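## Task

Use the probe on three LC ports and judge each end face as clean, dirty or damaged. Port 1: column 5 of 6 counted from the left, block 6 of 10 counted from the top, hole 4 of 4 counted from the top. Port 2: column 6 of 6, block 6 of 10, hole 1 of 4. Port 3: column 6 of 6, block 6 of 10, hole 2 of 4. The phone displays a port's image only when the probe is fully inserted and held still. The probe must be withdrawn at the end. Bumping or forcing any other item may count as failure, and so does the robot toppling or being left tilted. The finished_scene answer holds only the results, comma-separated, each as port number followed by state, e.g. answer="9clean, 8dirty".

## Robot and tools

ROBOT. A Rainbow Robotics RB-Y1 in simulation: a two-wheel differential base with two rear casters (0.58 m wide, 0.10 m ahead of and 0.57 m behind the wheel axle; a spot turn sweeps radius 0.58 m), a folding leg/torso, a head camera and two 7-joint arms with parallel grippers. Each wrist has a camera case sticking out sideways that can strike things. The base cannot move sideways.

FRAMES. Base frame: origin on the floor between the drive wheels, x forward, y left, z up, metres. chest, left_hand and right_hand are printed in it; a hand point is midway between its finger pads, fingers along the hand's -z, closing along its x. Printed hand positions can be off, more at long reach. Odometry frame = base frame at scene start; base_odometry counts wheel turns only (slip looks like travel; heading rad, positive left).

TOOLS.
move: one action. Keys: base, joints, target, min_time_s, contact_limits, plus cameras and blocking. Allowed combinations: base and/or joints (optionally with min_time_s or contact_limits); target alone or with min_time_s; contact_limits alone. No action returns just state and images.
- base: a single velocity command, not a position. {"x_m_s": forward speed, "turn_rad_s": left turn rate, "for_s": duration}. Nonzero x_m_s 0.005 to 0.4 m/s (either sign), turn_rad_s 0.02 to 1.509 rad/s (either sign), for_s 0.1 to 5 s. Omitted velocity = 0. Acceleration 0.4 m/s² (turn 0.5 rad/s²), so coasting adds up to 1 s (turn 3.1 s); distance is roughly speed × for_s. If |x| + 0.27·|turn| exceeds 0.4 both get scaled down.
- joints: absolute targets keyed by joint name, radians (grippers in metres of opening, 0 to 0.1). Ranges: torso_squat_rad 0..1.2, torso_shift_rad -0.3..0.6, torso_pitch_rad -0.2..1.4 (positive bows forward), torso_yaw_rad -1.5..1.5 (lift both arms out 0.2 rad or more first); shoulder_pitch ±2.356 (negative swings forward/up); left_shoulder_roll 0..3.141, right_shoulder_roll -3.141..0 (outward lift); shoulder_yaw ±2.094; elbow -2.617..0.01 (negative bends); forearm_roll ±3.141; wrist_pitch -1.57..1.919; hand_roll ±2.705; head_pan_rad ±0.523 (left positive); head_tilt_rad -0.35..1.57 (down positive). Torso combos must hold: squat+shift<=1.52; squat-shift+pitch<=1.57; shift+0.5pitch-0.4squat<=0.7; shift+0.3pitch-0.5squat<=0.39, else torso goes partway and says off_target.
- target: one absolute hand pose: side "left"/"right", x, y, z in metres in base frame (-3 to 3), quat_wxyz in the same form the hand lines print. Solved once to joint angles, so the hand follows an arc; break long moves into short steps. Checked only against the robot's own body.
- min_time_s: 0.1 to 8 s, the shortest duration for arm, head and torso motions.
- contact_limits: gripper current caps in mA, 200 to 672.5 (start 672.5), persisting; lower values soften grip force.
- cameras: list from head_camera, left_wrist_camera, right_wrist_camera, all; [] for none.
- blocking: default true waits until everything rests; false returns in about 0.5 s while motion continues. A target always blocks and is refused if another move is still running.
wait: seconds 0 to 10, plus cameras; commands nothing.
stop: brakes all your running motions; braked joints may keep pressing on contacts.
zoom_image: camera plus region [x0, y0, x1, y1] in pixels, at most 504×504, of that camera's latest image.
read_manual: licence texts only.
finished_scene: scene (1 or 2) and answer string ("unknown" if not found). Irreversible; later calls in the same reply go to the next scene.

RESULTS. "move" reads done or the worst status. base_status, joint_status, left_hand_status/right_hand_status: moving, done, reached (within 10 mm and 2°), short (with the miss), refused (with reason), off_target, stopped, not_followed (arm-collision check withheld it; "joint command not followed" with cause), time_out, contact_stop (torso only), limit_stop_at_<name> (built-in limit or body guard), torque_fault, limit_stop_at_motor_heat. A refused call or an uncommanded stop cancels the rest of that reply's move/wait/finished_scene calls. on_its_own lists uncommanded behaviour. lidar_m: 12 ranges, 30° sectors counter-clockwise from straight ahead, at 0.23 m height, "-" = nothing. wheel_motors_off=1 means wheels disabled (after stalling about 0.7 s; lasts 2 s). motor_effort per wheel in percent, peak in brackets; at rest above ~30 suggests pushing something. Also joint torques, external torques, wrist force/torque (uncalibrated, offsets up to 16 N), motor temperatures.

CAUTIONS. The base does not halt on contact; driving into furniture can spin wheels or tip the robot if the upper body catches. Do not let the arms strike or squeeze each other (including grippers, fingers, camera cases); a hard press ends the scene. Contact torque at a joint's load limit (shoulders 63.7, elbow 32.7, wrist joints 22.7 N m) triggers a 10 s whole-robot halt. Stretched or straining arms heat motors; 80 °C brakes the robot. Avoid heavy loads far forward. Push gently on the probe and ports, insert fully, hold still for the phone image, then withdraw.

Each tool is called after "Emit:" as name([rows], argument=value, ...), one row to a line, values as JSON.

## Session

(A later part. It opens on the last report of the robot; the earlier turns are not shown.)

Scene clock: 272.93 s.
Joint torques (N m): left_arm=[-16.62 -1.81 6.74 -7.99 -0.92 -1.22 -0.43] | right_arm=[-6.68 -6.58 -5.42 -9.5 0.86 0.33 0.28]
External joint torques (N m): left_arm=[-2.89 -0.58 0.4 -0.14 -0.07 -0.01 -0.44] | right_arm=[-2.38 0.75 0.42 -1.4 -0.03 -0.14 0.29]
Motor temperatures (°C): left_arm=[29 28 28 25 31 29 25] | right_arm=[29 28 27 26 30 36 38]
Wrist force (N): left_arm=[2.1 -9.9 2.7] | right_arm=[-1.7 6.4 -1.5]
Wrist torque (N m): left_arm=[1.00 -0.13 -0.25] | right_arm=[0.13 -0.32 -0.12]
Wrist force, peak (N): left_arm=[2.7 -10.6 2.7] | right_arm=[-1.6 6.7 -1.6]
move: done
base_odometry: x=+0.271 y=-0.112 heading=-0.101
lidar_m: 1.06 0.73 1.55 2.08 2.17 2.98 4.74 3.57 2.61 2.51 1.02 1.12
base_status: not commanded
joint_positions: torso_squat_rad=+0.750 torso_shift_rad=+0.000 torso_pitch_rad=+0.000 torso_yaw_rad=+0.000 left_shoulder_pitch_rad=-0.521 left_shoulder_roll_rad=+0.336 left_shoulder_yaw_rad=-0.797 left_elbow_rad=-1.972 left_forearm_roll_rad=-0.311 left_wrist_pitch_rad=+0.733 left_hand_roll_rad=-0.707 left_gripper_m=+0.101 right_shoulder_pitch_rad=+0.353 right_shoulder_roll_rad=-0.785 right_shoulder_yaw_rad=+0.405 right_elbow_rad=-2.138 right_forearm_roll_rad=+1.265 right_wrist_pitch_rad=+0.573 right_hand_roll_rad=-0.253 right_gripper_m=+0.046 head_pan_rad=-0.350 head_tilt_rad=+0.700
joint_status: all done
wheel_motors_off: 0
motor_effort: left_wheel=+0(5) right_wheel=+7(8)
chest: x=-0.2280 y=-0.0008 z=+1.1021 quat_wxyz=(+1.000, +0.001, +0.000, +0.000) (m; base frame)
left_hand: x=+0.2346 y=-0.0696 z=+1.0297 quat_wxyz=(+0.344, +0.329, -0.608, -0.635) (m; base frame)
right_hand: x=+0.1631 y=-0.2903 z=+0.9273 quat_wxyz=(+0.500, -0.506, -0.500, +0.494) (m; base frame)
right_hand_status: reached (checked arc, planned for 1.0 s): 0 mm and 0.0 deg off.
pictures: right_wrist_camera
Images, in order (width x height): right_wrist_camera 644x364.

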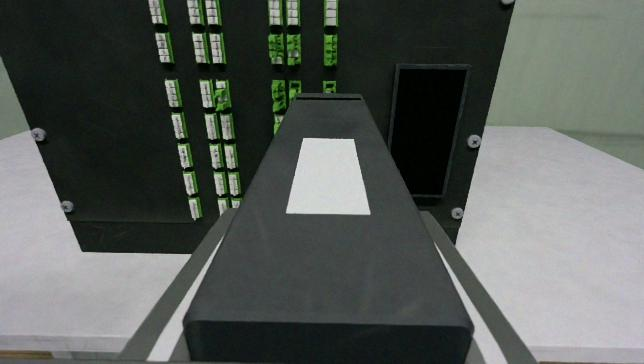

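Emit:
move(target={"side":"right","x":0.157,"y":-0.2902,"z":0.9270,"quat_wxyz":[0.4996,-0.5057,-0.5004,0.4943]}, min_time_s=2, cameras=[])

Emit:
move(target={"side":"right","x":0.1635,"y":-0.2902,"z":0.9272,"quat_wxyz":[0.4996,-0.5057,-0.5004,0.4943]}, min_time_s=1, cameras=["right_wrist_camera"])

Emit:
zoom_image(camera="right_wrist_camera", region=[318, 72, 340, 94])

Emit:
move(target={"side":"right","x":0.1655,"y":-0.2902,"z":0.9272,"quat_wxyz":[0.4996,-0.5057,-0.5004,0.4943]}, min_time_s=1, cameras=["right_wrist_camera"])

Emit:
zoom_image(camera="right_wrist_camera", region=[318, 72, 340, 94])

Scene clock: 286.07 s.
Joint torques (N m): left_arm=[-16.35 -1.79 6.38 -8.09 -0.9 -1.15 -0.31] | right_arm=[-4.43 -8.38 -7.42 -10.95 1.71 1.06 -0.06]
External joint torques (N m): left_arm=[-2.61 -0.57 0.03 -0.23 -0.05 0.06 -0.32] | right_arm=[-0.46 -1.12 -1.68 -2.82 0.82 0.57 -0.06]
Motor temperatures (°C): left_arm=[29 28 28 25 31 29 25] | right_arm=[29 28 27 26 30 36 38]
Wrist force (N): left_arm=[2.5 -10.0 2.1] | right_arm=[-1.8 6.4 -1.4]
Wrist torque (N m): left_arm=[1.07 -0.05 -0.22] | right_arm=[0.13 -0.31 -0.11]
Wrist force, peak (N): left_arm=[3.0 -10.6 2.5] | right_arm=[-1.8 6.8 -1.3]
move: done
base_odometry: x=+0.271 y=-0.112 heading=-0.101
lidar_m: 1.07 0.74 1.55 2.09 2.17 2.98 4.74 3.57 2.61 2.51 1.02 1.12
base_status: not commanded
joint_positions: torso_squat_rad=+0.750 torso_shift_rad=+0.000 torso_pitch_rad=+0.000 torso_yaw_rad=+0.000 left_shoulder_pitch_rad=-0.521 left_shoulder_roll_rad=+0.336 left_shoulder_yaw_rad=-0.797 left_elbow_rad=-1.972 left_forearm_roll_rad=-0.311 left_wrist_pitch_rad=+0.733 left_hand_roll_rad=-0.707 left_gripper_m=+0.101 right_shoulder_pitch_rad=+0.375 right_shoulder_roll_rad=-0.786 right_shoulder_yaw_rad=+0.405 right_elbow_rad=-2.151 right_forearm_roll_rad=+1.285 right_wrist_pitch_rad=+0.575 right_hand_roll_rad=-0.265 right_gripper_m=+0.046 head_pan_rad=-0.350 head_tilt_rad=+0.700
joint_status: all done
wheel_motors_off: 0
motor_effort: left_wheel=-3(6) right_wheel=+7(8)
chest: x=-0.2280 y=-0.0008 z=+1.1021 quat_wxyz=(+1.000, +0.001, +0.000, +0.000) (m; base frame)
left_hand: x=+0.2346 y=-0.0696 z=+1.0297 quat_wxyz=(+0.344, +0.329, -0.608, -0.635) (m; base frame)
right_hand: x=+0.1571 y=-0.2901 z=+0.9266 quat_wxyz=(+0.500, -0.505, -0.500, +0.495) (m; base frame)
right_hand_status: reached (checked arc, planned for 2.0 s): 0 mm and 0.1 deg off.
pictures: none
No camera images: "cameras" was empty.

Scene clock: 287.40 s.
Joint torques (N m): left_arm=[-16.47 -1.78 6.25 -7.78 -0.92 -1.16 -0.4] | right_arm=[-6.76 -6.58 -5.56 -9.52 0.95 0.26 0.37]
External joint torques (N m): left_arm=[-2.73 -0.56 -0.1 0.07 -0.07 0.05 -0.41] | right_arm=[-2.45 0.75 0.27 -1.42 0.06 -0.21 0.38]
Motor temperatures (°C): left_arm=[29 28 28 25 31 29 25] | right_arm=[29 28 27 26 30 36 38]
Wrist force (N): left_arm=[2.3 -10.1 2.7] | right_arm=[-1.9 6.3 -1.4]
Wrist torque (N m): left_arm=[1.05 -0.07 -0.24] | right_arm=[0.14 -0.34 -0.11]
Wrist force, peak (N): left_arm=[2.5 -10.5 2.0] | right_arm=[-1.8 6.7 -1.6]
move: done
base_odometry: x=+0.271 y=-0.112 heading=-0.101
lidar_m: 1.07 0.74 1.55 2.08 2.16 3.00 4.74 3.56 2.61 2.51 1.02 1.12
base_status: not commanded
joint_positions: torso_squat_rad=+0.750 torso_shift_rad=+0.000 torso_pitch_rad=+0.000 torso_yaw_rad=+0.000 left_shoulder_pitch_rad=-0.521 left_shoulder_roll_rad=+0.336 left_shoulder_yaw_rad=-0.797 left_elbow_rad=-1.972 left_forearm_roll_rad=-0.311 left_wrist_pitch_rad=+0.733 left_hand_roll_rad=-0.707 left_gripper_m=+0.101 right_shoulder_pitch_rad=+0.353 right_shoulder_roll_rad=-0.784 right_shoulder_yaw_rad=+0.405 right_elbow_rad=-2.138 right_forearm_roll_rad=+1.266 right_wrist_pitch_rad=+0.573 right_hand_roll_rad=-0.253 right_gripper_m=+0.046 head_pan_rad=-0.350 head_tilt_rad=+0.700
joint_status: all done
wheel_motors_off: 0
motor_effort: left_wheel=-2(4) right_wheel=+8(8)
chest: x=-0.2280 y=-0.0008 z=+1.1021 quat_wxyz=(+1.000, +0.001, +0.000, +0.000) (m; base frame)
left_hand: x=+0.2346 y=-0.0696 z=+1.0297 quat_wxyz=(+0.344, +0.329, -0.608, -0.635) (m; base frame)
right_hand: x=+0.1632 y=-0.2903 z=+0.9270 quat_wxyz=(+0.500, -0.506, -0.500, +0.494) (m; base frame)
right_hand_status: reached (checked arc, planned for 1.0 s): 0 mm and 0.0 deg off.
pictures: right_wrist_camera
Images, in order (width x height): right_wrist_camera 644x364.

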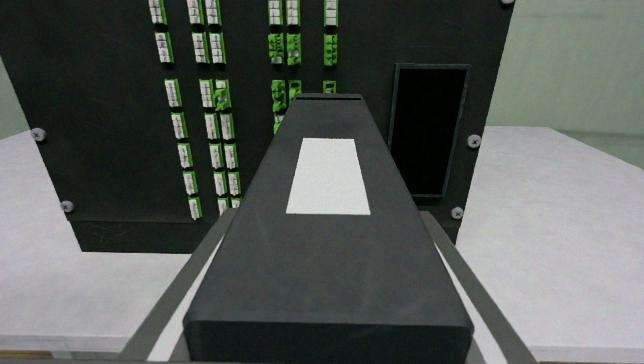

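Scaled by 22.909 from the camera's 644x364 image, which has a finer 1265x715 frame.

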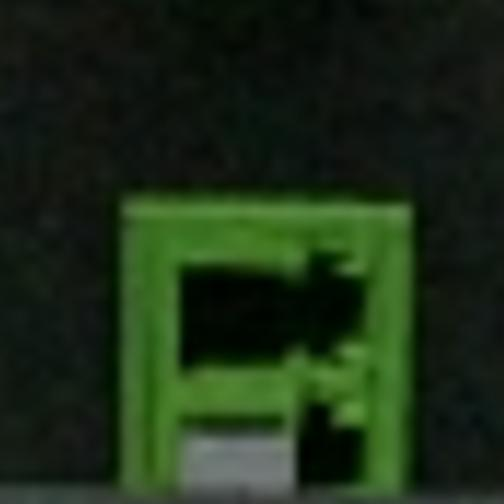

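Scene clock: 288.73 s.
Joint torques (N m): left_arm=[-16.5 -1.67 6.28 -7.81 -0.89 -1.35 -0.35] | right_arm=[-6.32 -6.59 -5.88 -8.84 0.59 0.33 0.22]
External joint torques (N m): left_arm=[-2.76 -0.45 -0.07 0.04 -0.04 -0.14 -0.36] | right_arm=[-1.88 0.76 -0.01 -0.75 -0.3 -0.13 0.22]
Motor temperatures (°C): left_arm=[29 28 28 25 31 29 25] | right_arm=[29 28 27 26 30 36 38]
Wrist force (N): left_arm=[2.2 -9.4 2.6] | right_arm=[-1.7 5.7 -1.0]
Wrist torque (N m): left_arm=[0.93 -0.09 -0.25] | right_arm=[-0.06 -0.41 -0.12]
Wrist force, peak (N): left_arm=[2.7 -10.5 2.8] | right_arm=[-1.6 5.4 7.9]
move: done
base_odometry: x=+0.271 y=-0.112 heading=-0.101
lidar_m: 1.07 0.74 1.55 2.08 2.17 2.98 4.74 3.58 2.60 2.51 1.03 1.11
base_status: not commanded
joint_positions: torso_squat_rad=+0.750 torso_shift_rad=+0.000 torso_pitch_rad=+0.000 torso_yaw_rad=+0.000 left_shoulder_pitch_rad=-0.521 left_shoulder_roll_rad=+0.336 left_shoulder_yaw_rad=-0.797 left_elbow_rad=-1.972 left_forearm_roll_rad=-0.311 left_wrist_pitch_rad=+0.733 left_hand_roll_rad=-0.707 left_gripper_m=+0.101 right_shoulder_pitch_rad=+0.345 right_shoulder_roll_rad=-0.783 right_shoulder_yaw_rad=+0.406 right_elbow_rad=-2.132 right_forearm_roll_rad=+1.259 right_wrist_pitch_rad=+0.572 right_hand_roll_rad=-0.249 right_gripper_m=+0.046 head_pan_rad=-0.350 head_tilt_rad=+0.700
joint_status: all done
wheel_motors_off: 0
motor_effort: left_wheel=-2(4) right_wheel=+7(8)
chest: x=-0.2280 y=-0.0008 z=+1.1021 quat_wxyz=(+1.000, +0.001, +0.000, +0.000) (m; base frame)
left_hand: x=+0.2346 y=-0.0696 z=+1.0297 quat_wxyz=(+0.344, +0.329, -0.608, -0.635) (m; base frame)
right_hand: x=+0.1653 y=-0.2902 z=+0.9270 quat_wxyz=(+0.500, -0.506, -0.500, +0.494) (m; base frame)
right_hand_status: reached (checked arc, planned for 1.0 s): 0 mm and 0.0 deg off.
pictures: right_wrist_camera
Images, in order (width x height): right_wrist_camera 644x364.

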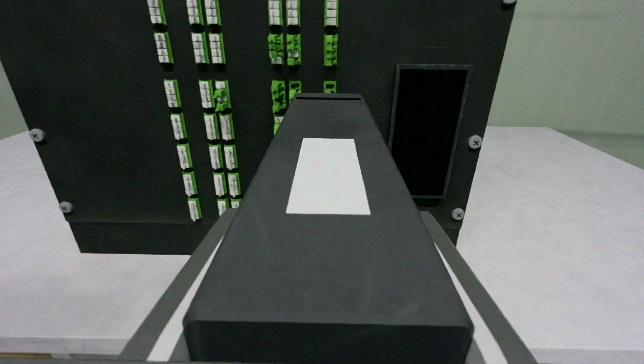

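Scaled by 22.909 from the camera's 644x364 image, which has a finer 1265x715 frame.

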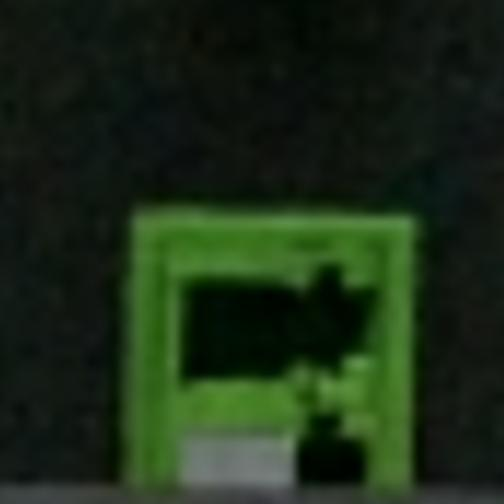

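Emit:
move(target={"side":"right","x":0.1675,"y":-0.2902,"z":0.9272,"quat_wxyz":[0.4996,-0.5057,-0.5004,0.4943]}, min_time_s=1, cameras=["right_wrist_camera"])

Emit:
zoom_image(camera="right_wrist_camera", region=[318, 72, 340, 94])

Scene clock: 295.20 s.
Joint torques (N m): left_arm=[-16.49 -1.44 6.34 -7.91 -0.83 -1.19 -0.39] | right_arm=[-6.77 -6.6 -5.37 -8.86 0.58 0.5 0.33]
External joint torques (N m): left_arm=[-2.75 -0.22 -0.01 -0.06 0.02 0.02 -0.4] | right_arm=[-2.23 0.77 0.53 -0.78 -0.31 0.05 0.34]
Motor temperatures (°C): left_arm=[29 28 28 25 31 29 25] | right_arm=[29 28 27 26 30 36 38]
Wrist force (N): left_arm=[2.5 -10.1 2.6] | right_arm=[-1.3 5.4 -0.6]
Wrist torque (N m): left_arm=[1.05 -0.09 -0.25] | right_arm=[-0.03 -0.50 -0.12]
Wrist force, peak (N): left_arm=[2.8 -10.7 2.7] | right_arm=[-1.5 6.3 -0.9]
move: done
base_odometry: x=+0.271 y=-0.112 heading=-0.101
lidar_m: 1.08 0.74 1.56 2.09 2.18 2.98 4.74 3.55 2.60 2.51 1.02 1.11
base_status: not commanded
joint_positions: torso_squat_rad=+0.750 torso_shift_rad=+0.000 torso_pitch_rad=+0.000 torso_yaw_rad=+0.000 left_shoulder_pitch_rad=-0.521 left_shoulder_roll_rad=+0.336 left_shoulder_yaw_rad=-0.797 left_elbow_rad=-1.972 left_forearm_roll_rad=-0.311 left_wrist_pitch_rad=+0.733 left_hand_roll_rad=-0.707 left_gripper_m=+0.101 right_shoulder_pitch_rad=+0.337 right_shoulder_roll_rad=-0.782 right_shoulder_yaw_rad=+0.406 right_elbow_rad=-2.127 right_forearm_roll_rad=+1.253 right_wrist_pitch_rad=+0.572 right_hand_roll_rad=-0.245 right_gripper_m=+0.046 head_pan_rad=-0.350 head_tilt_rad=+0.700
joint_status: all done
wheel_motors_off: 0
motor_effort: left_wheel=-1(5) right_wheel=+7(8)
chest: x=-0.2280 y=-0.0008 z=+1.1021 quat_wxyz=(+1.000, +0.001, +0.000, +0.000) (m; base frame)
left_hand: x=+0.2346 y=-0.0696 z=+1.0297 quat_wxyz=(+0.344, +0.329, -0.608, -0.635) (m; base frame)
right_hand: x=+0.1673 y=-0.2903 z=+0.9270 quat_wxyz=(+0.500, -0.506, -0.500, +0.494) (m; base frame)
right_hand_status: reached (checked arc, planned for 1.0 s): 0 mm and 0.0 deg off.
pictures: right_wrist_camera
Images, in order (width x height): right_wrist_camera 644x364.

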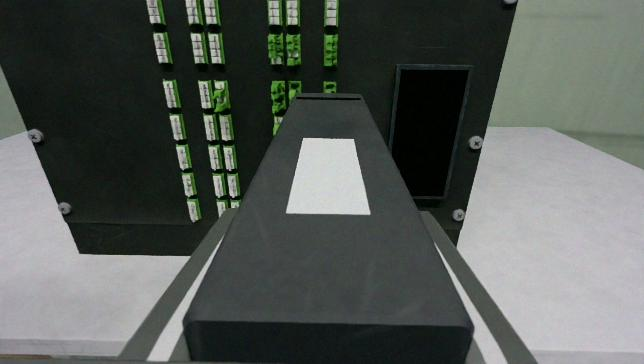

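Scaled by 22.909 from the camera's 644x364 image, which has a finer 1265x715 frame.

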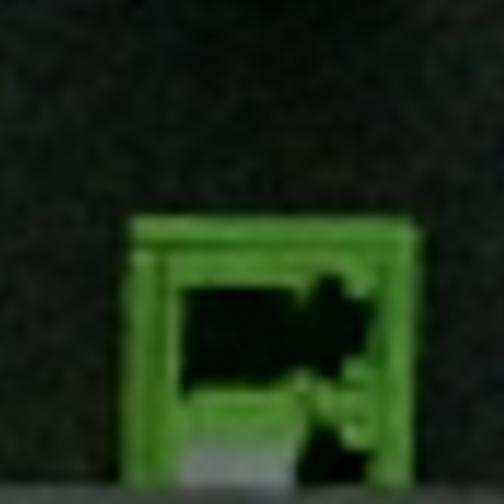

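Emit:
move(target={"side":"right","x":0.1705,"y":-0.2902,"z":0.9273,"quat_wxyz":[0.4996,-0.5057,-0.5004,0.4943]}, min_time_s=1.2, cameras=[])

Emit:
move(target={"side":"right","x":0.1735,"y":-0.2902,"z":0.9275,"quat_wxyz":[0.4996,-0.5057,-0.5004,0.4943]}, min_time_s=1.2, cameras=["right_wrist_camera"])

Scene clock: 301.83 s.
Joint torques (N m): left_arm=[-16.49 -1.35 6.39 -7.92 -0.83 -1.2 -0.29] | right_arm=[-7.07 -6.6 -5.8 -8.8 0.65 0.56 0.22]
External joint torques (N m): left_arm=[-2.75 -0.12 0.04 -0.07 0.02 0.01 -0.3] | right_arm=[-2.36 0.8 0.15 -0.73 -0.25 0.12 0.23]
Motor temperatures (°C): left_arm=[29 28 28 25 31 29 25] | right_arm=[29 28 27 26 30 36 38]
Wrist force (N): left_arm=[2.7 -10.1 2.7] | right_arm=[-1.3 5.9 -0.6]
Wrist torque (N m): left_arm=[1.02 -0.04 -0.21] | right_arm=[-0.03 -0.51 -0.13]
Wrist force, peak (N): left_arm=[1.9 -10.9 2.2] | right_arm=[-1.5 6.6 -0.9]
move: done
base_odometry: x=+0.271 y=-0.112 heading=-0.101
lidar_m: 1.07 0.73 1.55 2.09 2.17 2.99 4.74 3.57 2.61 2.51 1.03 1.11
base_status: not commanded
joint_positions: torso_squat_rad=+0.750 torso_shift_rad=+0.000 torso_pitch_rad=+0.000 torso_yaw_rad=+0.000 left_shoulder_pitch_rad=-0.521 left_shoulder_roll_rad=+0.336 left_shoulder_yaw_rad=-0.797 left_elbow_rad=-1.972 left_forearm_roll_rad=-0.311 left_wrist_pitch_rad=+0.733 left_hand_roll_rad=-0.707 left_gripper_m=+0.101 right_shoulder_pitch_rad=+0.326 right_shoulder_roll_rad=-0.781 right_shoulder_yaw_rad=+0.407 right_elbow_rad=-2.121 right_forearm_roll_rad=+1.243 right_wrist_pitch_rad=+0.571 right_hand_roll_rad=-0.239 right_gripper_m=+0.046 head_pan_rad=-0.350 head_tilt_rad=+0.700
joint_status: all done
wheel_motors_off: 0
motor_effort: left_wheel=-3(4) right_wheel=+7(8)
chest: x=-0.2280 y=-0.0008 z=+1.1021 quat_wxyz=(+1.000, +0.001, +0.000, +0.000) (m; base frame)
left_hand: x=+0.2346 y=-0.0696 z=+1.0297 quat_wxyz=(+0.344, +0.329, -0.608, -0.635) (m; base frame)
right_hand: x=+0.1703 y=-0.2903 z=+0.9271 quat_wxyz=(+0.500, -0.506, -0.500, +0.494) (m; base frame)
right_hand_status: reached (checked arc, planned for 1.2 s): 0 mm and 0.0 deg off.
pictures: none
No camera images: "cameras" was empty.

Scene clock: 303.37 s.
Joint torques (N m): left_arm=[-16.36 -1.73 6.25 -7.82 -0.98 -1.25 -0.33] | right_arm=[-7.14 -6.79 -6.01 -8.94 0.69 0.69 0.31]
External joint torques (N m): left_arm=[-2.63 -0.5 -0.09 0.03 -0.13 -0.04 -0.34] | right_arm=[-2.25 0.64 -0.01 -0.89 -0.21 0.26 0.32]
Motor temperatures (°C): left_arm=[29 28 28 25 31 29 25] | right_arm=[29 28 27 26 30 36 38]
Wrist force (N): left_arm=[2.4 -9.9 2.4] | right_arm=[-1.1 6.0 -0.8]
Wrist torque (N m): left_arm=[1.00 -0.10 -0.25] | right_arm=[0.05 -0.53 -0.14]
Wrist force, peak (N): left_arm=[2.9 -10.3 2.7] | right_arm=[-1.6 6.7 -0.8]
move: done
base_odometry: x=+0.271 y=-0.112 heading=-0.101
lidar_m: 1.07 0.73 1.55 2.09 2.18 2.99 4.72 3.56 2.61 2.51 1.01 1.11
base_status: not commanded
joint_positions: torso_squat_rad=+0.750 torso_shift_rad=+0.000 torso_pitch_rad=+0.000 torso_yaw_rad=+0.000 left_shoulder_pitch_rad=-0.521 left_shoulder_roll_rad=+0.336 left_shoulder_yaw_rad=-0.797 left_elbow_rad=-1.972 left_forearm_roll_rad=-0.311 left_wrist_pitch_rad=+0.733 left_hand_roll_rad=-0.707 left_gripper_m=+0.101 right_shoulder_pitch_rad=+0.315 right_shoulder_roll_rad=-0.780 right_shoulder_yaw_rad=+0.408 right_elbow_rad=-2.114 right_forearm_roll_rad=+1.234 right_wrist_pitch_rad=+0.570 right_hand_roll_rad=-0.233 right_gripper_m=+0.046 head_pan_rad=-0.350 head_tilt_rad=+0.700
joint_status: all done
wheel_motors_off: 0
motor_effort: left_wheel=-1(4) right_wheel=+7(8)
chest: x=-0.2280 y=-0.0008 z=+1.1021 quat_wxyz=(+1.000, +0.001, +0.000, +0.000) (m; base frame)
left_hand: x=+0.2346 y=-0.0696 z=+1.0297 quat_wxyz=(+0.344, +0.329, -0.608, -0.635) (m; base frame)
right_hand: x=+0.1733 y=-0.2903 z=+0.9273 quat_wxyz=(+0.500, -0.506, -0.500, +0.494) (m; base frame)
right_hand_status: reached (checked arc, planned for 1.2 s): 0 mm and 0.0 deg off.
pictures: right_wrist_camera
Images, in order (width x height): right_wrist_camera 644x364.

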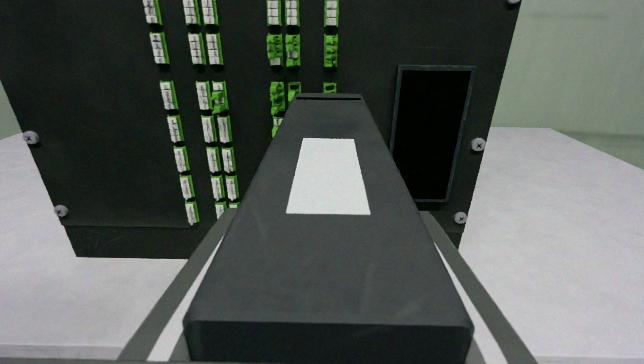

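Emit:
move(target={"side":"right","x":0.1765,"y":-0.2902,"z":0.9277,"quat_wxyz":[0.4996,-0.5057,-0.5004,0.4943]}, min_time_s=1.2, cameras=[])

Emit:
move(target={"side":"right","x":0.1788,"y":-0.2902,"z":0.9279,"quat_wxyz":[0.4996,-0.5057,-0.5004,0.4943]}, min_time_s=1.2, cameras=["right_wrist_camera","head_camera"])

Emit:
zoom_image(camera="right_wrist_camera", region=[390, 110, 470, 190])

Scene clock: 308.87 s.
Joint torques (N m): left_arm=[-16.31 -1.85 6.37 -7.9 -0.94 -1.28 -0.33] | right_arm=[-7.62 -6.53 -6.16 -8.89 0.81 0.66 0.25]
External joint torques (N m): left_arm=[-2.58 -0.63 0.03 -0.05 -0.09 -0.08 -0.34] | right_arm=[-2.57 0.93 -0.11 -0.86 -0.08 0.24 0.26]
Motor temperatures (°C): left_arm=[29 28 28 25 31 29 25] | right_arm=[29 28 27 26 30 36 38]
Wrist force (N): left_arm=[2.5 -9.3 1.9] | right_arm=[-0.9 6.2 -1.1]
Wrist torque (N m): left_arm=[0.92 -0.07 -0.26] | right_arm=[0.12 -0.55 -0.12]
Wrist force, peak (N): left_arm=[2.3 -10.7 2.9] | right_arm=[-1.4 7.0 -0.6]
move: done
base_odometry: x=+0.271 y=-0.112 heading=-0.101
lidar_m: 1.07 0.73 1.54 2.09 2.16 2.98 4.75 3.55 2.60 2.50 1.03 1.10
base_status: not commanded
joint_positions: torso_squat_rad=+0.750 torso_shift_rad=+0.000 torso_pitch_rad=+0.000 torso_yaw_rad=+0.000 left_shoulder_pitch_rad=-0.521 left_shoulder_roll_rad=+0.336 left_shoulder_yaw_rad=-0.797 left_elbow_rad=-1.972 left_forearm_roll_rad=-0.311 left_wrist_pitch_rad=+0.733 left_hand_roll_rad=-0.707 left_gripper_m=+0.101 right_shoulder_pitch_rad=+0.304 right_shoulder_roll_rad=-0.779 right_shoulder_yaw_rad=+0.408 right_elbow_rad=-2.107 right_forearm_roll_rad=+1.224 right_wrist_pitch_rad=+0.569 right_hand_roll_rad=-0.227 right_gripper_m=+0.046 head_pan_rad=-0.350 head_tilt_rad=+0.700
joint_status: all done
wheel_motors_off: 0
motor_effort: left_wheel=-2(4) right_wheel=+7(8)
chest: x=-0.2280 y=-0.0008 z=+1.1021 quat_wxyz=(+1.000, +0.001, +0.000, +0.000) (m; base frame)
left_hand: x=+0.2346 y=-0.0696 z=+1.0297 quat_wxyz=(+0.344, +0.329, -0.608, -0.635) (m; base frame)
right_hand: x=+0.1763 y=-0.2903 z=+0.9274 quat_wxyz=(+0.500, -0.506, -0.500, +0.494) (m; base frame)
right_hand_status: reached (checked arc, planned for 1.2 s): 0 mm and 0.0 deg off.
pictures: none
No camera images: "cameras" was empty.

Scene clock: 310.40 s.
Joint torques (N m): left_arm=[-16.93 -1.34 5.8 -7.85 -0.88 -1.12 -0.36] | right_arm=[-10.43 -6.67 -7.64 -8.19 0.54 0.59 0.21]
External joint torques (N m): left_arm=[-3.19 -0.12 -0.54 0 -0.03 0.09 -0.37] | right_arm=[-5.25 0.8 -1.56 -0.17 -0.35 0.18 0.22]
Motor temperatures (°C): left_arm=[29 28 28 25 31 29 25] | right_arm=[29 28 27 26 30 36 38]
Wrist force (N): left_arm=[2.2 -9.2 2.3] | right_arm=[-0.8 5.2 12.0]
Wrist torque (N m): left_arm=[0.91 -0.09 -0.23] | right_arm=[-0.12 -0.54 -0.11]
Wrist force, peak (N): left_arm=[2.7 -10.5 2.3] | right_arm=[-0.5 5.2 12.5]
move: done
base_odometry: x=+0.271 y=-0.112 heading=-0.101
lidar_m: 1.07 0.73 1.54 2.08 2.17 2.99 4.74 3.57 2.60 2.50 1.02 1.11
base_status: not commanded
joint_positions: torso_squat_rad=+0.750 torso_shift_rad=+0.000 torso_pitch_rad=+0.000 torso_yaw_rad=+0.000 left_shoulder_pitch_rad=-0.521 left_shoulder_roll_rad=+0.336 left_shoulder_yaw_rad=-0.797 left_elbow_rad=-1.972 left_forearm_roll_rad=-0.311 left_wrist_pitch_rad=+0.733 left_hand_roll_rad=-0.707 left_gripper_m=+0.101 right_shoulder_pitch_rad=+0.296 right_shoulder_roll_rad=-0.778 right_shoulder_yaw_rad=+0.409 right_elbow_rad=-2.102 right_forearm_roll_rad=+1.216 right_wrist_pitch_rad=+0.569 right_hand_roll_rad=-0.222 right_gripper_m=+0.046 head_pan_rad=-0.350 head_tilt_rad=+0.700
joint_status: all done
wheel_motors_off: 0
motor_effort: left_wheel=-2(5) right_wheel=+7(8)
chest: x=-0.2280 y=-0.0008 z=+1.1021 quat_wxyz=(+1.000, +0.001, +0.000, +0.000) (m; base frame)
left_hand: x=+0.2345 y=-0.0696 z=+1.0297 quat_wxyz=(+0.344, +0.329, -0.608, -0.635) (m; base frame)
right_hand: x=+0.1783 y=-0.2902 z=+0.9274 quat_wxyz=(+0.500, -0.505, -0.500, +0.495) (m; base frame)
right_hand_status: reached (checked arc, planned for 1.2 s): 1 mm and 0.1 deg off.
pictures: head_camera, right_wrist_camera
Images, in order (width x height): head_camera 896x504, right_wrist_camera 644x364.

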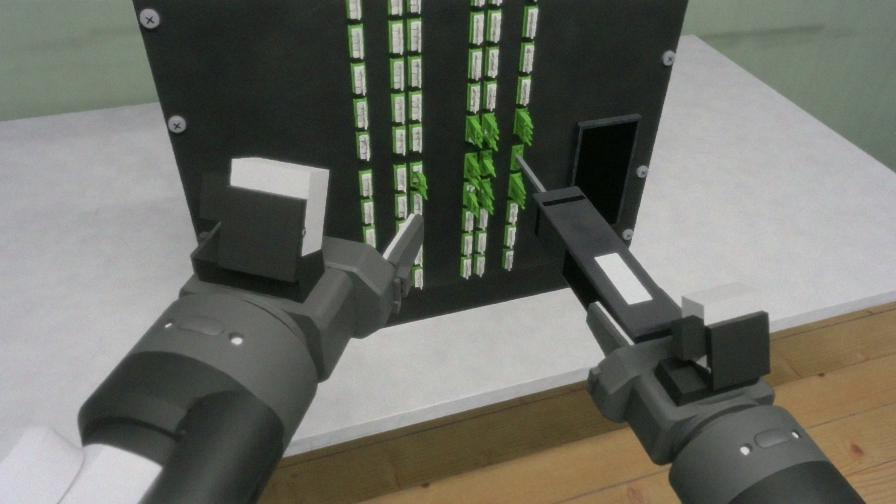

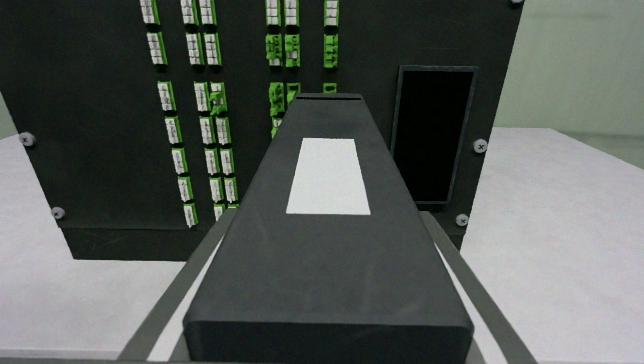

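Scaled by 6.300 from the camera's 644x364 image, which has a finer 1265x715 frame.

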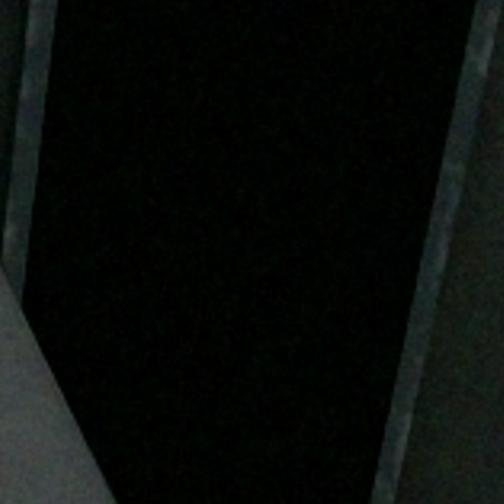

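Emit:
wait(seconds=1, cameras=["right_wrist_camera","left_wrist_camera"])

Emit:
zoom_image(camera="right_wrist_camera", region=[390, 110, 470, 190])

Emit:
zoom_image(camera="right_wrist_camera", region=[411, 136, 443, 166])

Scene clock: 315.03 s.
Joint torques (N m): left_arm=[-16.47 -1.86 6.47 -8.04 -0.95 -1.29 -0.45] | right_arm=[-10.52 -6.77 -7.35 -8.08 0.64 0.61 0.23]
External joint torques (N m): left_arm=[-2.73 -0.63 0.12 -0.19 -0.1 -0.08 -0.46] | right_arm=[-5.33 0.71 -1.27 -0.06 -0.26 0.2 0.24]
Motor temperatures (°C): left_arm=[29 28 28 25 31 29 25] | right_arm=[29 28 27 26 30 36 38]
Wrist force (N): left_arm=[2.0 -9.9 2.4] | right_arm=[-0.8 5.1 11.8]
Wrist torque (N m): left_arm=[0.97 -0.15 -0.22] | right_arm=[-0.11 -0.55 -0.12]
Wrist force, peak (N): left_arm=[2.5 -10.4 2.9] | right_arm=[-0.7 5.4 12.3]
base_odometry: x=+0.271 y=-0.112 heading=-0.101
lidar_m: 1.07 0.74 1.55 2.09 2.17 2.99 4.74 3.56 2.61 2.51 1.03 1.12
base_status: not commanded
joint_positions: torso_squat_rad=+0.750 torso_shift_rad=+0.000 torso_pitch_rad=+0.000 torso_yaw_rad=+0.000 left_shoulder_pitch_rad=-0.521 left_shoulder_roll_rad=+0.336 left_shoulder_yaw_rad=-0.797 left_elbow_rad=-1.972 left_forearm_roll_rad=-0.311 left_wrist_pitch_rad=+0.733 left_hand_roll_rad=-0.707 left_gripper_m=+0.101 right_shoulder_pitch_rad=+0.296 right_shoulder_roll_rad=-0.778 right_shoulder_yaw_rad=+0.409 right_elbow_rad=-2.102 right_forearm_roll_rad=+1.216 right_wrist_pitch_rad=+0.569 right_hand_roll_rad=-0.222 right_gripper_m=+0.046 head_pan_rad=-0.350 head_tilt_rad=+0.700
joint_status: all done
wheel_motors_off: 0
motor_effort: left_wheel=-3(5) right_wheel=+7(8)
chest: x=-0.2280 y=-0.0008 z=+1.1021 quat_wxyz=(+1.000, +0.001, +0.000, +0.000) (m; base frame)
left_hand: x=+0.2345 y=-0.0696 z=+1.0297 quat_wxyz=(+0.344, +0.329, -0.608, -0.635) (m; base frame)
right_hand: x=+0.1783 y=-0.2902 z=+0.9274 quat_wxyz=(+0.500, -0.505, -0.500, +0.495) (m; base frame)
right_hand_status: reached (checked arc, planned for 1.2 s): 1 mm and 0.1 deg off.
wait: 1.00 s; at rest from the start
pictures: left_wrist_camera, right_wrist_camera
Images, in order (width x height): left_wrist_camera 644x364, right_wrist_camera 644x364.

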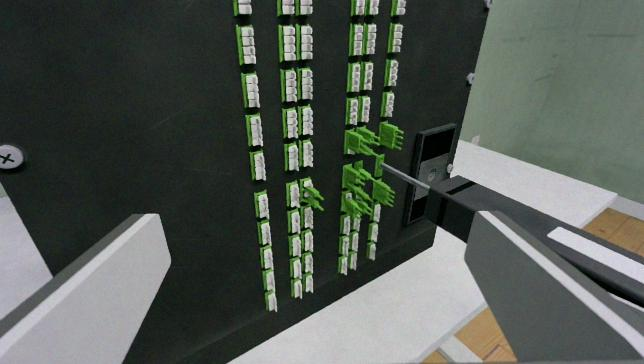

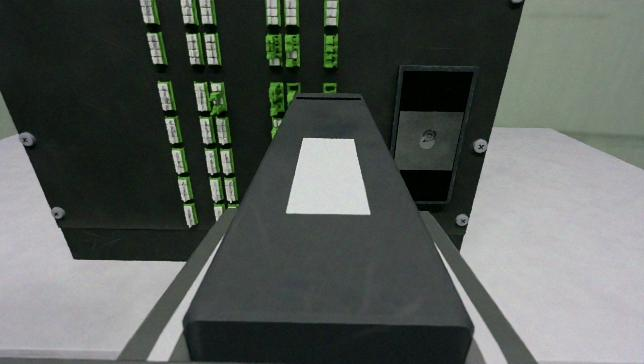

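Scaled by 6.300 from the camera's 644x364 image, which has a finer 1265x715 frame.

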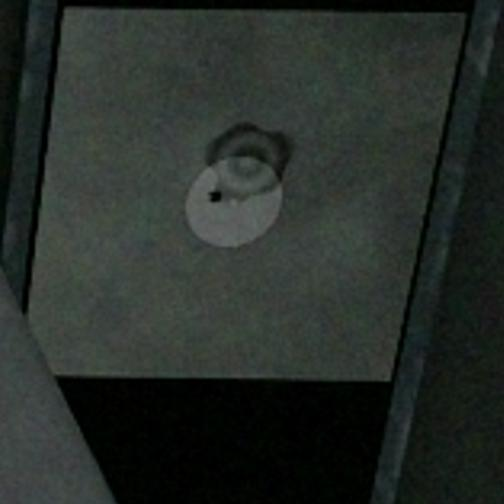

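Scaled by 15.750 from the camera's 644x364 image, which has a finer 1265x715 frame.

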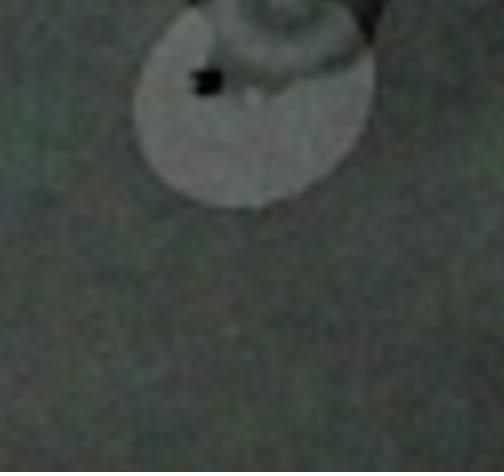

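Emit:
zoom_image(camera="right_wrist_camera", region=[414, 124, 442, 152])

Emit:
move(cameras=["head_camera","left_wrist_camera"])

Emit:
zoom_image(camera="head_camera", region=[570, 130, 640, 200])

Emit:
zoom_image(camera="left_wrist_camera", region=[405, 145, 465, 205])

Scaled by 18.000 from the camera's 644x364 image, which has a finer 1265x715 frame.

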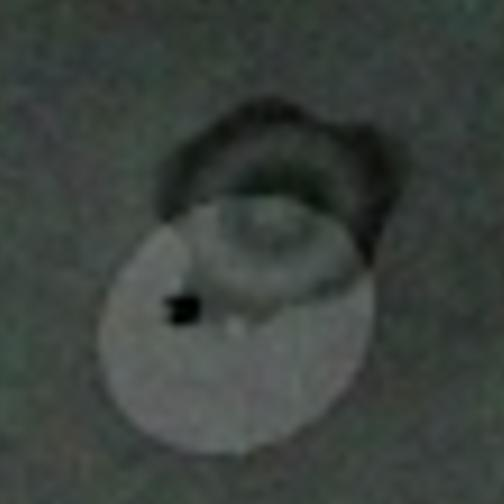

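Scene clock: 320.00 s.
Joint torques (N m): left_arm=[-16.62 -1.39 6.34 -8.21 -0.8 -1.2 -0.35] | right_arm=[-10.43 -6.69 -7.37 -8.13 0.56 0.66 0.2]
External joint torques (N m): left_arm=[-2.88 -0.16 -0.01 -0.36 0.05 0.01 -0.36] | right_arm=[-5.25 0.78 -1.29 -0.11 -0.34 0.25 0.2]
Motor temperatures (°C): left_arm=[29 28 28 25 31 29 25] | right_arm=[29 28 27 26 30 36 38]
Wrist force (N): left_arm=[2.6 -10.0 2.5] | right_arm=[-0.6 5.0 11.8]
Wrist torque (N m): left_arm=[1.04 -0.11 -0.22] | right_arm=[-0.10 -0.54 -0.12]
Wrist force, peak (N): left_arm=[2.6 -10.7 2.3] | right_arm=[-0.9 5.0 12.3]
base_odometry: x=+0.271 y=-0.112 heading=-0.101
lidar_m: 1.08 0.74 1.56 2.08 2.16 2.98 4.74 3.55 2.61 2.51 1.01 1.12
base_status: not commanded
joint_positions: torso_squat_rad=+0.750 torso_shift_rad=+0.000 torso_pitch_rad=+0.000 torso_yaw_rad=+0.000 left_shoulder_pitch_rad=-0.521 left_shoulder_roll_rad=+0.336 left_shoulder_yaw_rad=-0.797 left_elbow_rad=-1.972 left_forearm_roll_rad=-0.311 left_wrist_pitch_rad=+0.733 left_hand_roll_rad=-0.707 left_gripper_m=+0.101 right_shoulder_pitch_rad=+0.296 right_shoulder_roll_rad=-0.778 right_shoulder_yaw_rad=+0.409 right_elbow_rad=-2.102 right_forearm_roll_rad=+1.216 right_wrist_pitch_rad=+0.569 right_hand_roll_rad=-0.222 right_gripper_m=+0.046 head_pan_rad=-0.350 head_tilt_rad=+0.700
joint_status: all done
wheel_motors_off: 0
motor_effort: left_wheel=-3(5) right_wheel=+8(8)
chest: x=-0.2280 y=-0.0008 z=+1.1021 quat_wxyz=(+1.000, +0.001, +0.000, +0.000) (m; base frame)
left_hand: x=+0.2345 y=-0.0696 z=+1.0297 quat_wxyz=(+0.344, +0.329, -0.608, -0.635) (m; base frame)
right_hand: x=+0.1783 y=-0.2902 z=+0.9274 quat_wxyz=(+0.500, -0.505, -0.500, +0.495) (m; base frame)
right_hand_status: reached (checked arc, planned for 1.2 s): 1 mm and 0.1 deg off.
pictures: head_camera, left_wrist_camera
Images, in order (width x height): head_camera 896x504, left_wrist_camera 644x364.

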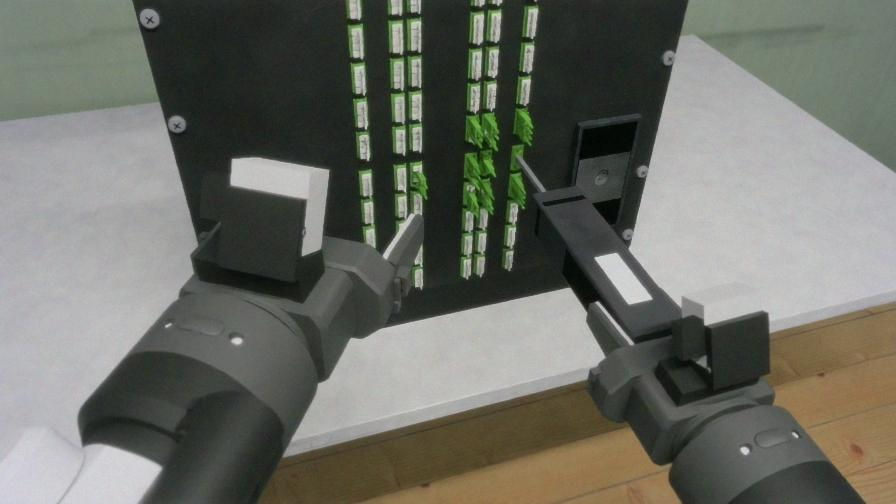

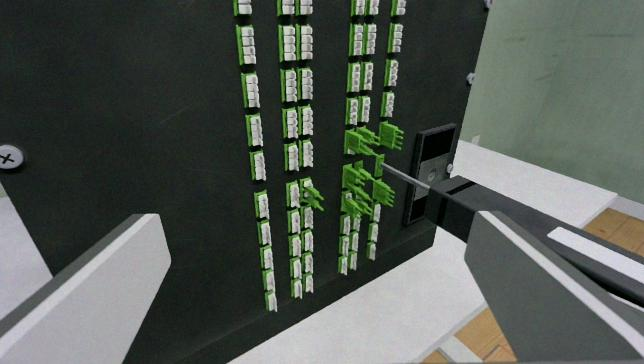

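Scaled by 7.200 from the camera's 896x504 image, which has a finer 1280x720 frame.

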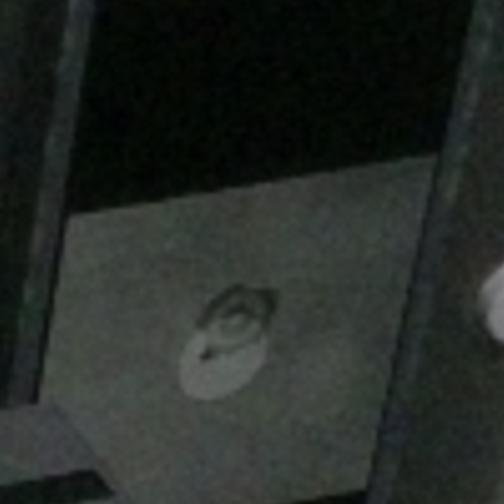

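Scaled by 8.400 from the camera's 644x364 image, which has a finer 1265x715 frame.

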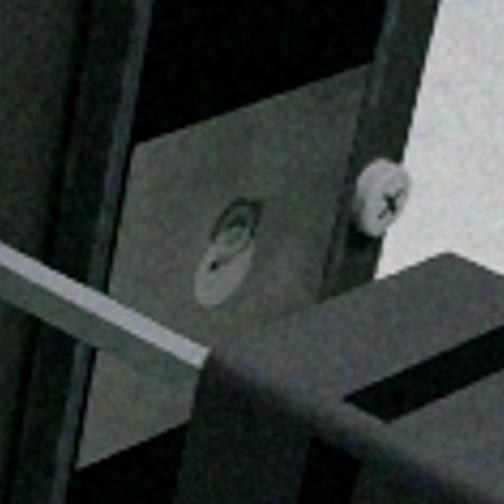

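Emit:
move(target={"side":"right","x":0.155,"y":-0.2901,"z":0.9270,"quat_wxyz":[0.4996,-0.5057,-0.5004,0.4943]}, min_time_s=2.5, cameras=[])

Emit:
move(target={"side":"right","x":0.12,"y":-0.2901,"z":0.9270,"quat_wxyz":[0.4996,-0.5057,-0.5004,0.4943]}, min_time_s=2, cameras=["head_camera"])

Emit:
finished_scene(scene=2, answer="1damaged, 2dirty, 3dirty")

Scene clock: 328.43 s.
Joint torques (N m): left_arm=[-16.66 -1.65 6.69 -7.82 -0.85 -1.32 -0.48] | right_arm=[-4.06 -8.31 -7.1 -10.92 1.68 1.16 -0.17]
External joint torques (N m): left_arm=[-2.92 -0.43 0.34 0.03 0 -0.11 -0.49] | right_arm=[-0.21 -1.08 -1.41 -2.78 0.79 0.67 -0.16]
Motor temperatures (°C): left_arm=[29 28 28 25 31 29 25] | right_arm=[29 28 27 26 30 36 38]
Wrist force (N): left_arm=[2.5 -10.1 2.4] | right_arm=[-1.8 6.5 -1.6]
Wrist torque (N m): left_arm=[1.00 -0.07 -0.25] | right_arm=[0.12 -0.29 -0.10]
Wrist force, peak (N): left_arm=[3.4 -10.7 2.7] | right_arm=[-0.8 5.2 12.3]
move: done
base_odometry: x=+0.271 y=-0.112 heading=-0.101
lidar_m: 1.07 0.73 1.55 2.09 2.18 2.99 4.74 3.56 2.61 2.51 1.03 1.11
base_status: not commanded
joint_positions: torso_squat_rad=+0.750 torso_shift_rad=+0.000 torso_pitch_rad=+0.000 torso_yaw_rad=+0.000 left_shoulder_pitch_rad=-0.521 left_shoulder_roll_rad=+0.336 left_shoulder_yaw_rad=-0.797 left_elbow_rad=-1.972 left_forearm_roll_rad=-0.311 left_wrist_pitch_rad=+0.733 left_hand_roll_rad=-0.707 left_gripper_m=+0.101 right_shoulder_pitch_rad=+0.383 right_shoulder_roll_rad=-0.787 right_shoulder_yaw_rad=+0.405 right_elbow_rad=-2.156 right_forearm_roll_rad=+1.292 right_wrist_pitch_rad=+0.576 right_hand_roll_rad=-0.269 right_gripper_m=+0.046 head_pan_rad=-0.350 head_tilt_rad=+0.700
joint_status: all done
wheel_motors_off: 0
motor_effort: left_wheel=-3(6) right_wheel=+8(8)
chest: x=-0.2280 y=-0.0008 z=+1.1021 quat_wxyz=(+1.000, +0.001, +0.000, +0.000) (m; base frame)
left_hand: x=+0.2346 y=-0.0696 z=+1.0297 quat_wxyz=(+0.344, +0.329, -0.608, -0.635) (m; base frame)
right_hand: x=+0.1550 y=-0.2900 z=+0.9266 quat_wxyz=(+0.500, -0.505, -0.500, +0.495) (m; base frame)
right_hand_status: reached (checked arc, planned for 2.5 s): 0 mm and 0.1 deg off.
pictures: none
No camera images: "cameras" was empty.

Scene clock: 330.77 s.
Joint torques (N m): left_arm=[-16.51 -1.57 6.1 -7.95 -0.81 -1.21 -0.42] | right_arm=[-2 -7.83 -6.76 -11 1.59 1.31 -0.18]
External joint torques (N m): left_arm=[-2.77 -0.35 -0.25 -0.1 0.04 0 -0.44] | right_arm=[-0.1 -0.9 -1.65 -2.74 0.7 0.67 -0.18]
Motor temperatures (°C): left_arm=[29 28 28 25 31 29 25] | right_arm=[29 28 27 26 30 36 38]
Wrist force (N): left_arm=[2.6 -9.5 2.2] | right_arm=[-1.9 6.4 -1.4]
Wrist torque (N m): left_arm=[0.94 -0.04 -0.22] | right_arm=[0.17 -0.30 -0.11]
Wrist force, peak (N): left_arm=[2.2 -10.6 2.1] | right_arm=[-1.9 6.6 -1.6]
move: done
base_odometry: x=+0.271 y=-0.112 heading=-0.101
lidar_m: 1.08 0.73 1.53 2.09 2.17 2.99 4.74 3.56 2.60 2.51 1.03 1.12
base_status: not commanded
joint_positions: torso_squat_rad=+0.750 torso_shift_rad=+0.000 torso_pitch_rad=+0.000 torso_yaw_rad=+0.000 left_shoulder_pitch_rad=-0.521 left_shoulder_roll_rad=+0.336 left_shoulder_yaw_rad=-0.797 left_elbow_rad=-1.972 left_forearm_roll_rad=-0.311 left_wrist_pitch_rad=+0.733 left_hand_roll_rad=-0.707 left_gripper_m=+0.101 right_shoulder_pitch_rad=+0.513 right_shoulder_roll_rad=-0.807 right_shoulder_yaw_rad=+0.404 right_elbow_rad=-2.228 right_forearm_roll_rad=+1.418 right_wrist_pitch_rad=+0.595 right_hand_roll_rad=-0.356 right_gripper_m=+0.046 head_pan_rad=-0.350 head_tilt_rad=+0.700
joint_status: all done
wheel_motors_off: 0
motor_effort: left_wheel=-2(5) right_wheel=+8(8)
chest: x=-0.2280 y=-0.0008 z=+1.1021 quat_wxyz=(+1.000, +0.001, +0.000, +0.000) (m; base frame)
left_hand: x=+0.2346 y=-0.0696 z=+1.0297 quat_wxyz=(+0.344, +0.329, -0.608, -0.635) (m; base frame)
right_hand: x=+0.1201 y=-0.2899 z=+0.9266 quat_wxyz=(+0.500, -0.505, -0.500, +0.495) (m; base frame)
right_hand_status: reached (checked arc, planned for 2.0 s): 0 mm and 0.1 deg off.
pictures: head_camera
Images, in order (width x height): head_camera 896x504.

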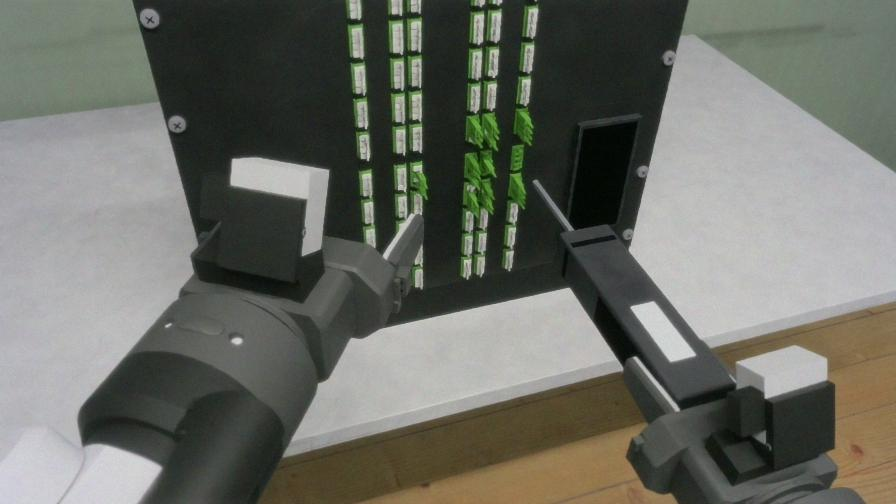

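The scene is finished: the task was done.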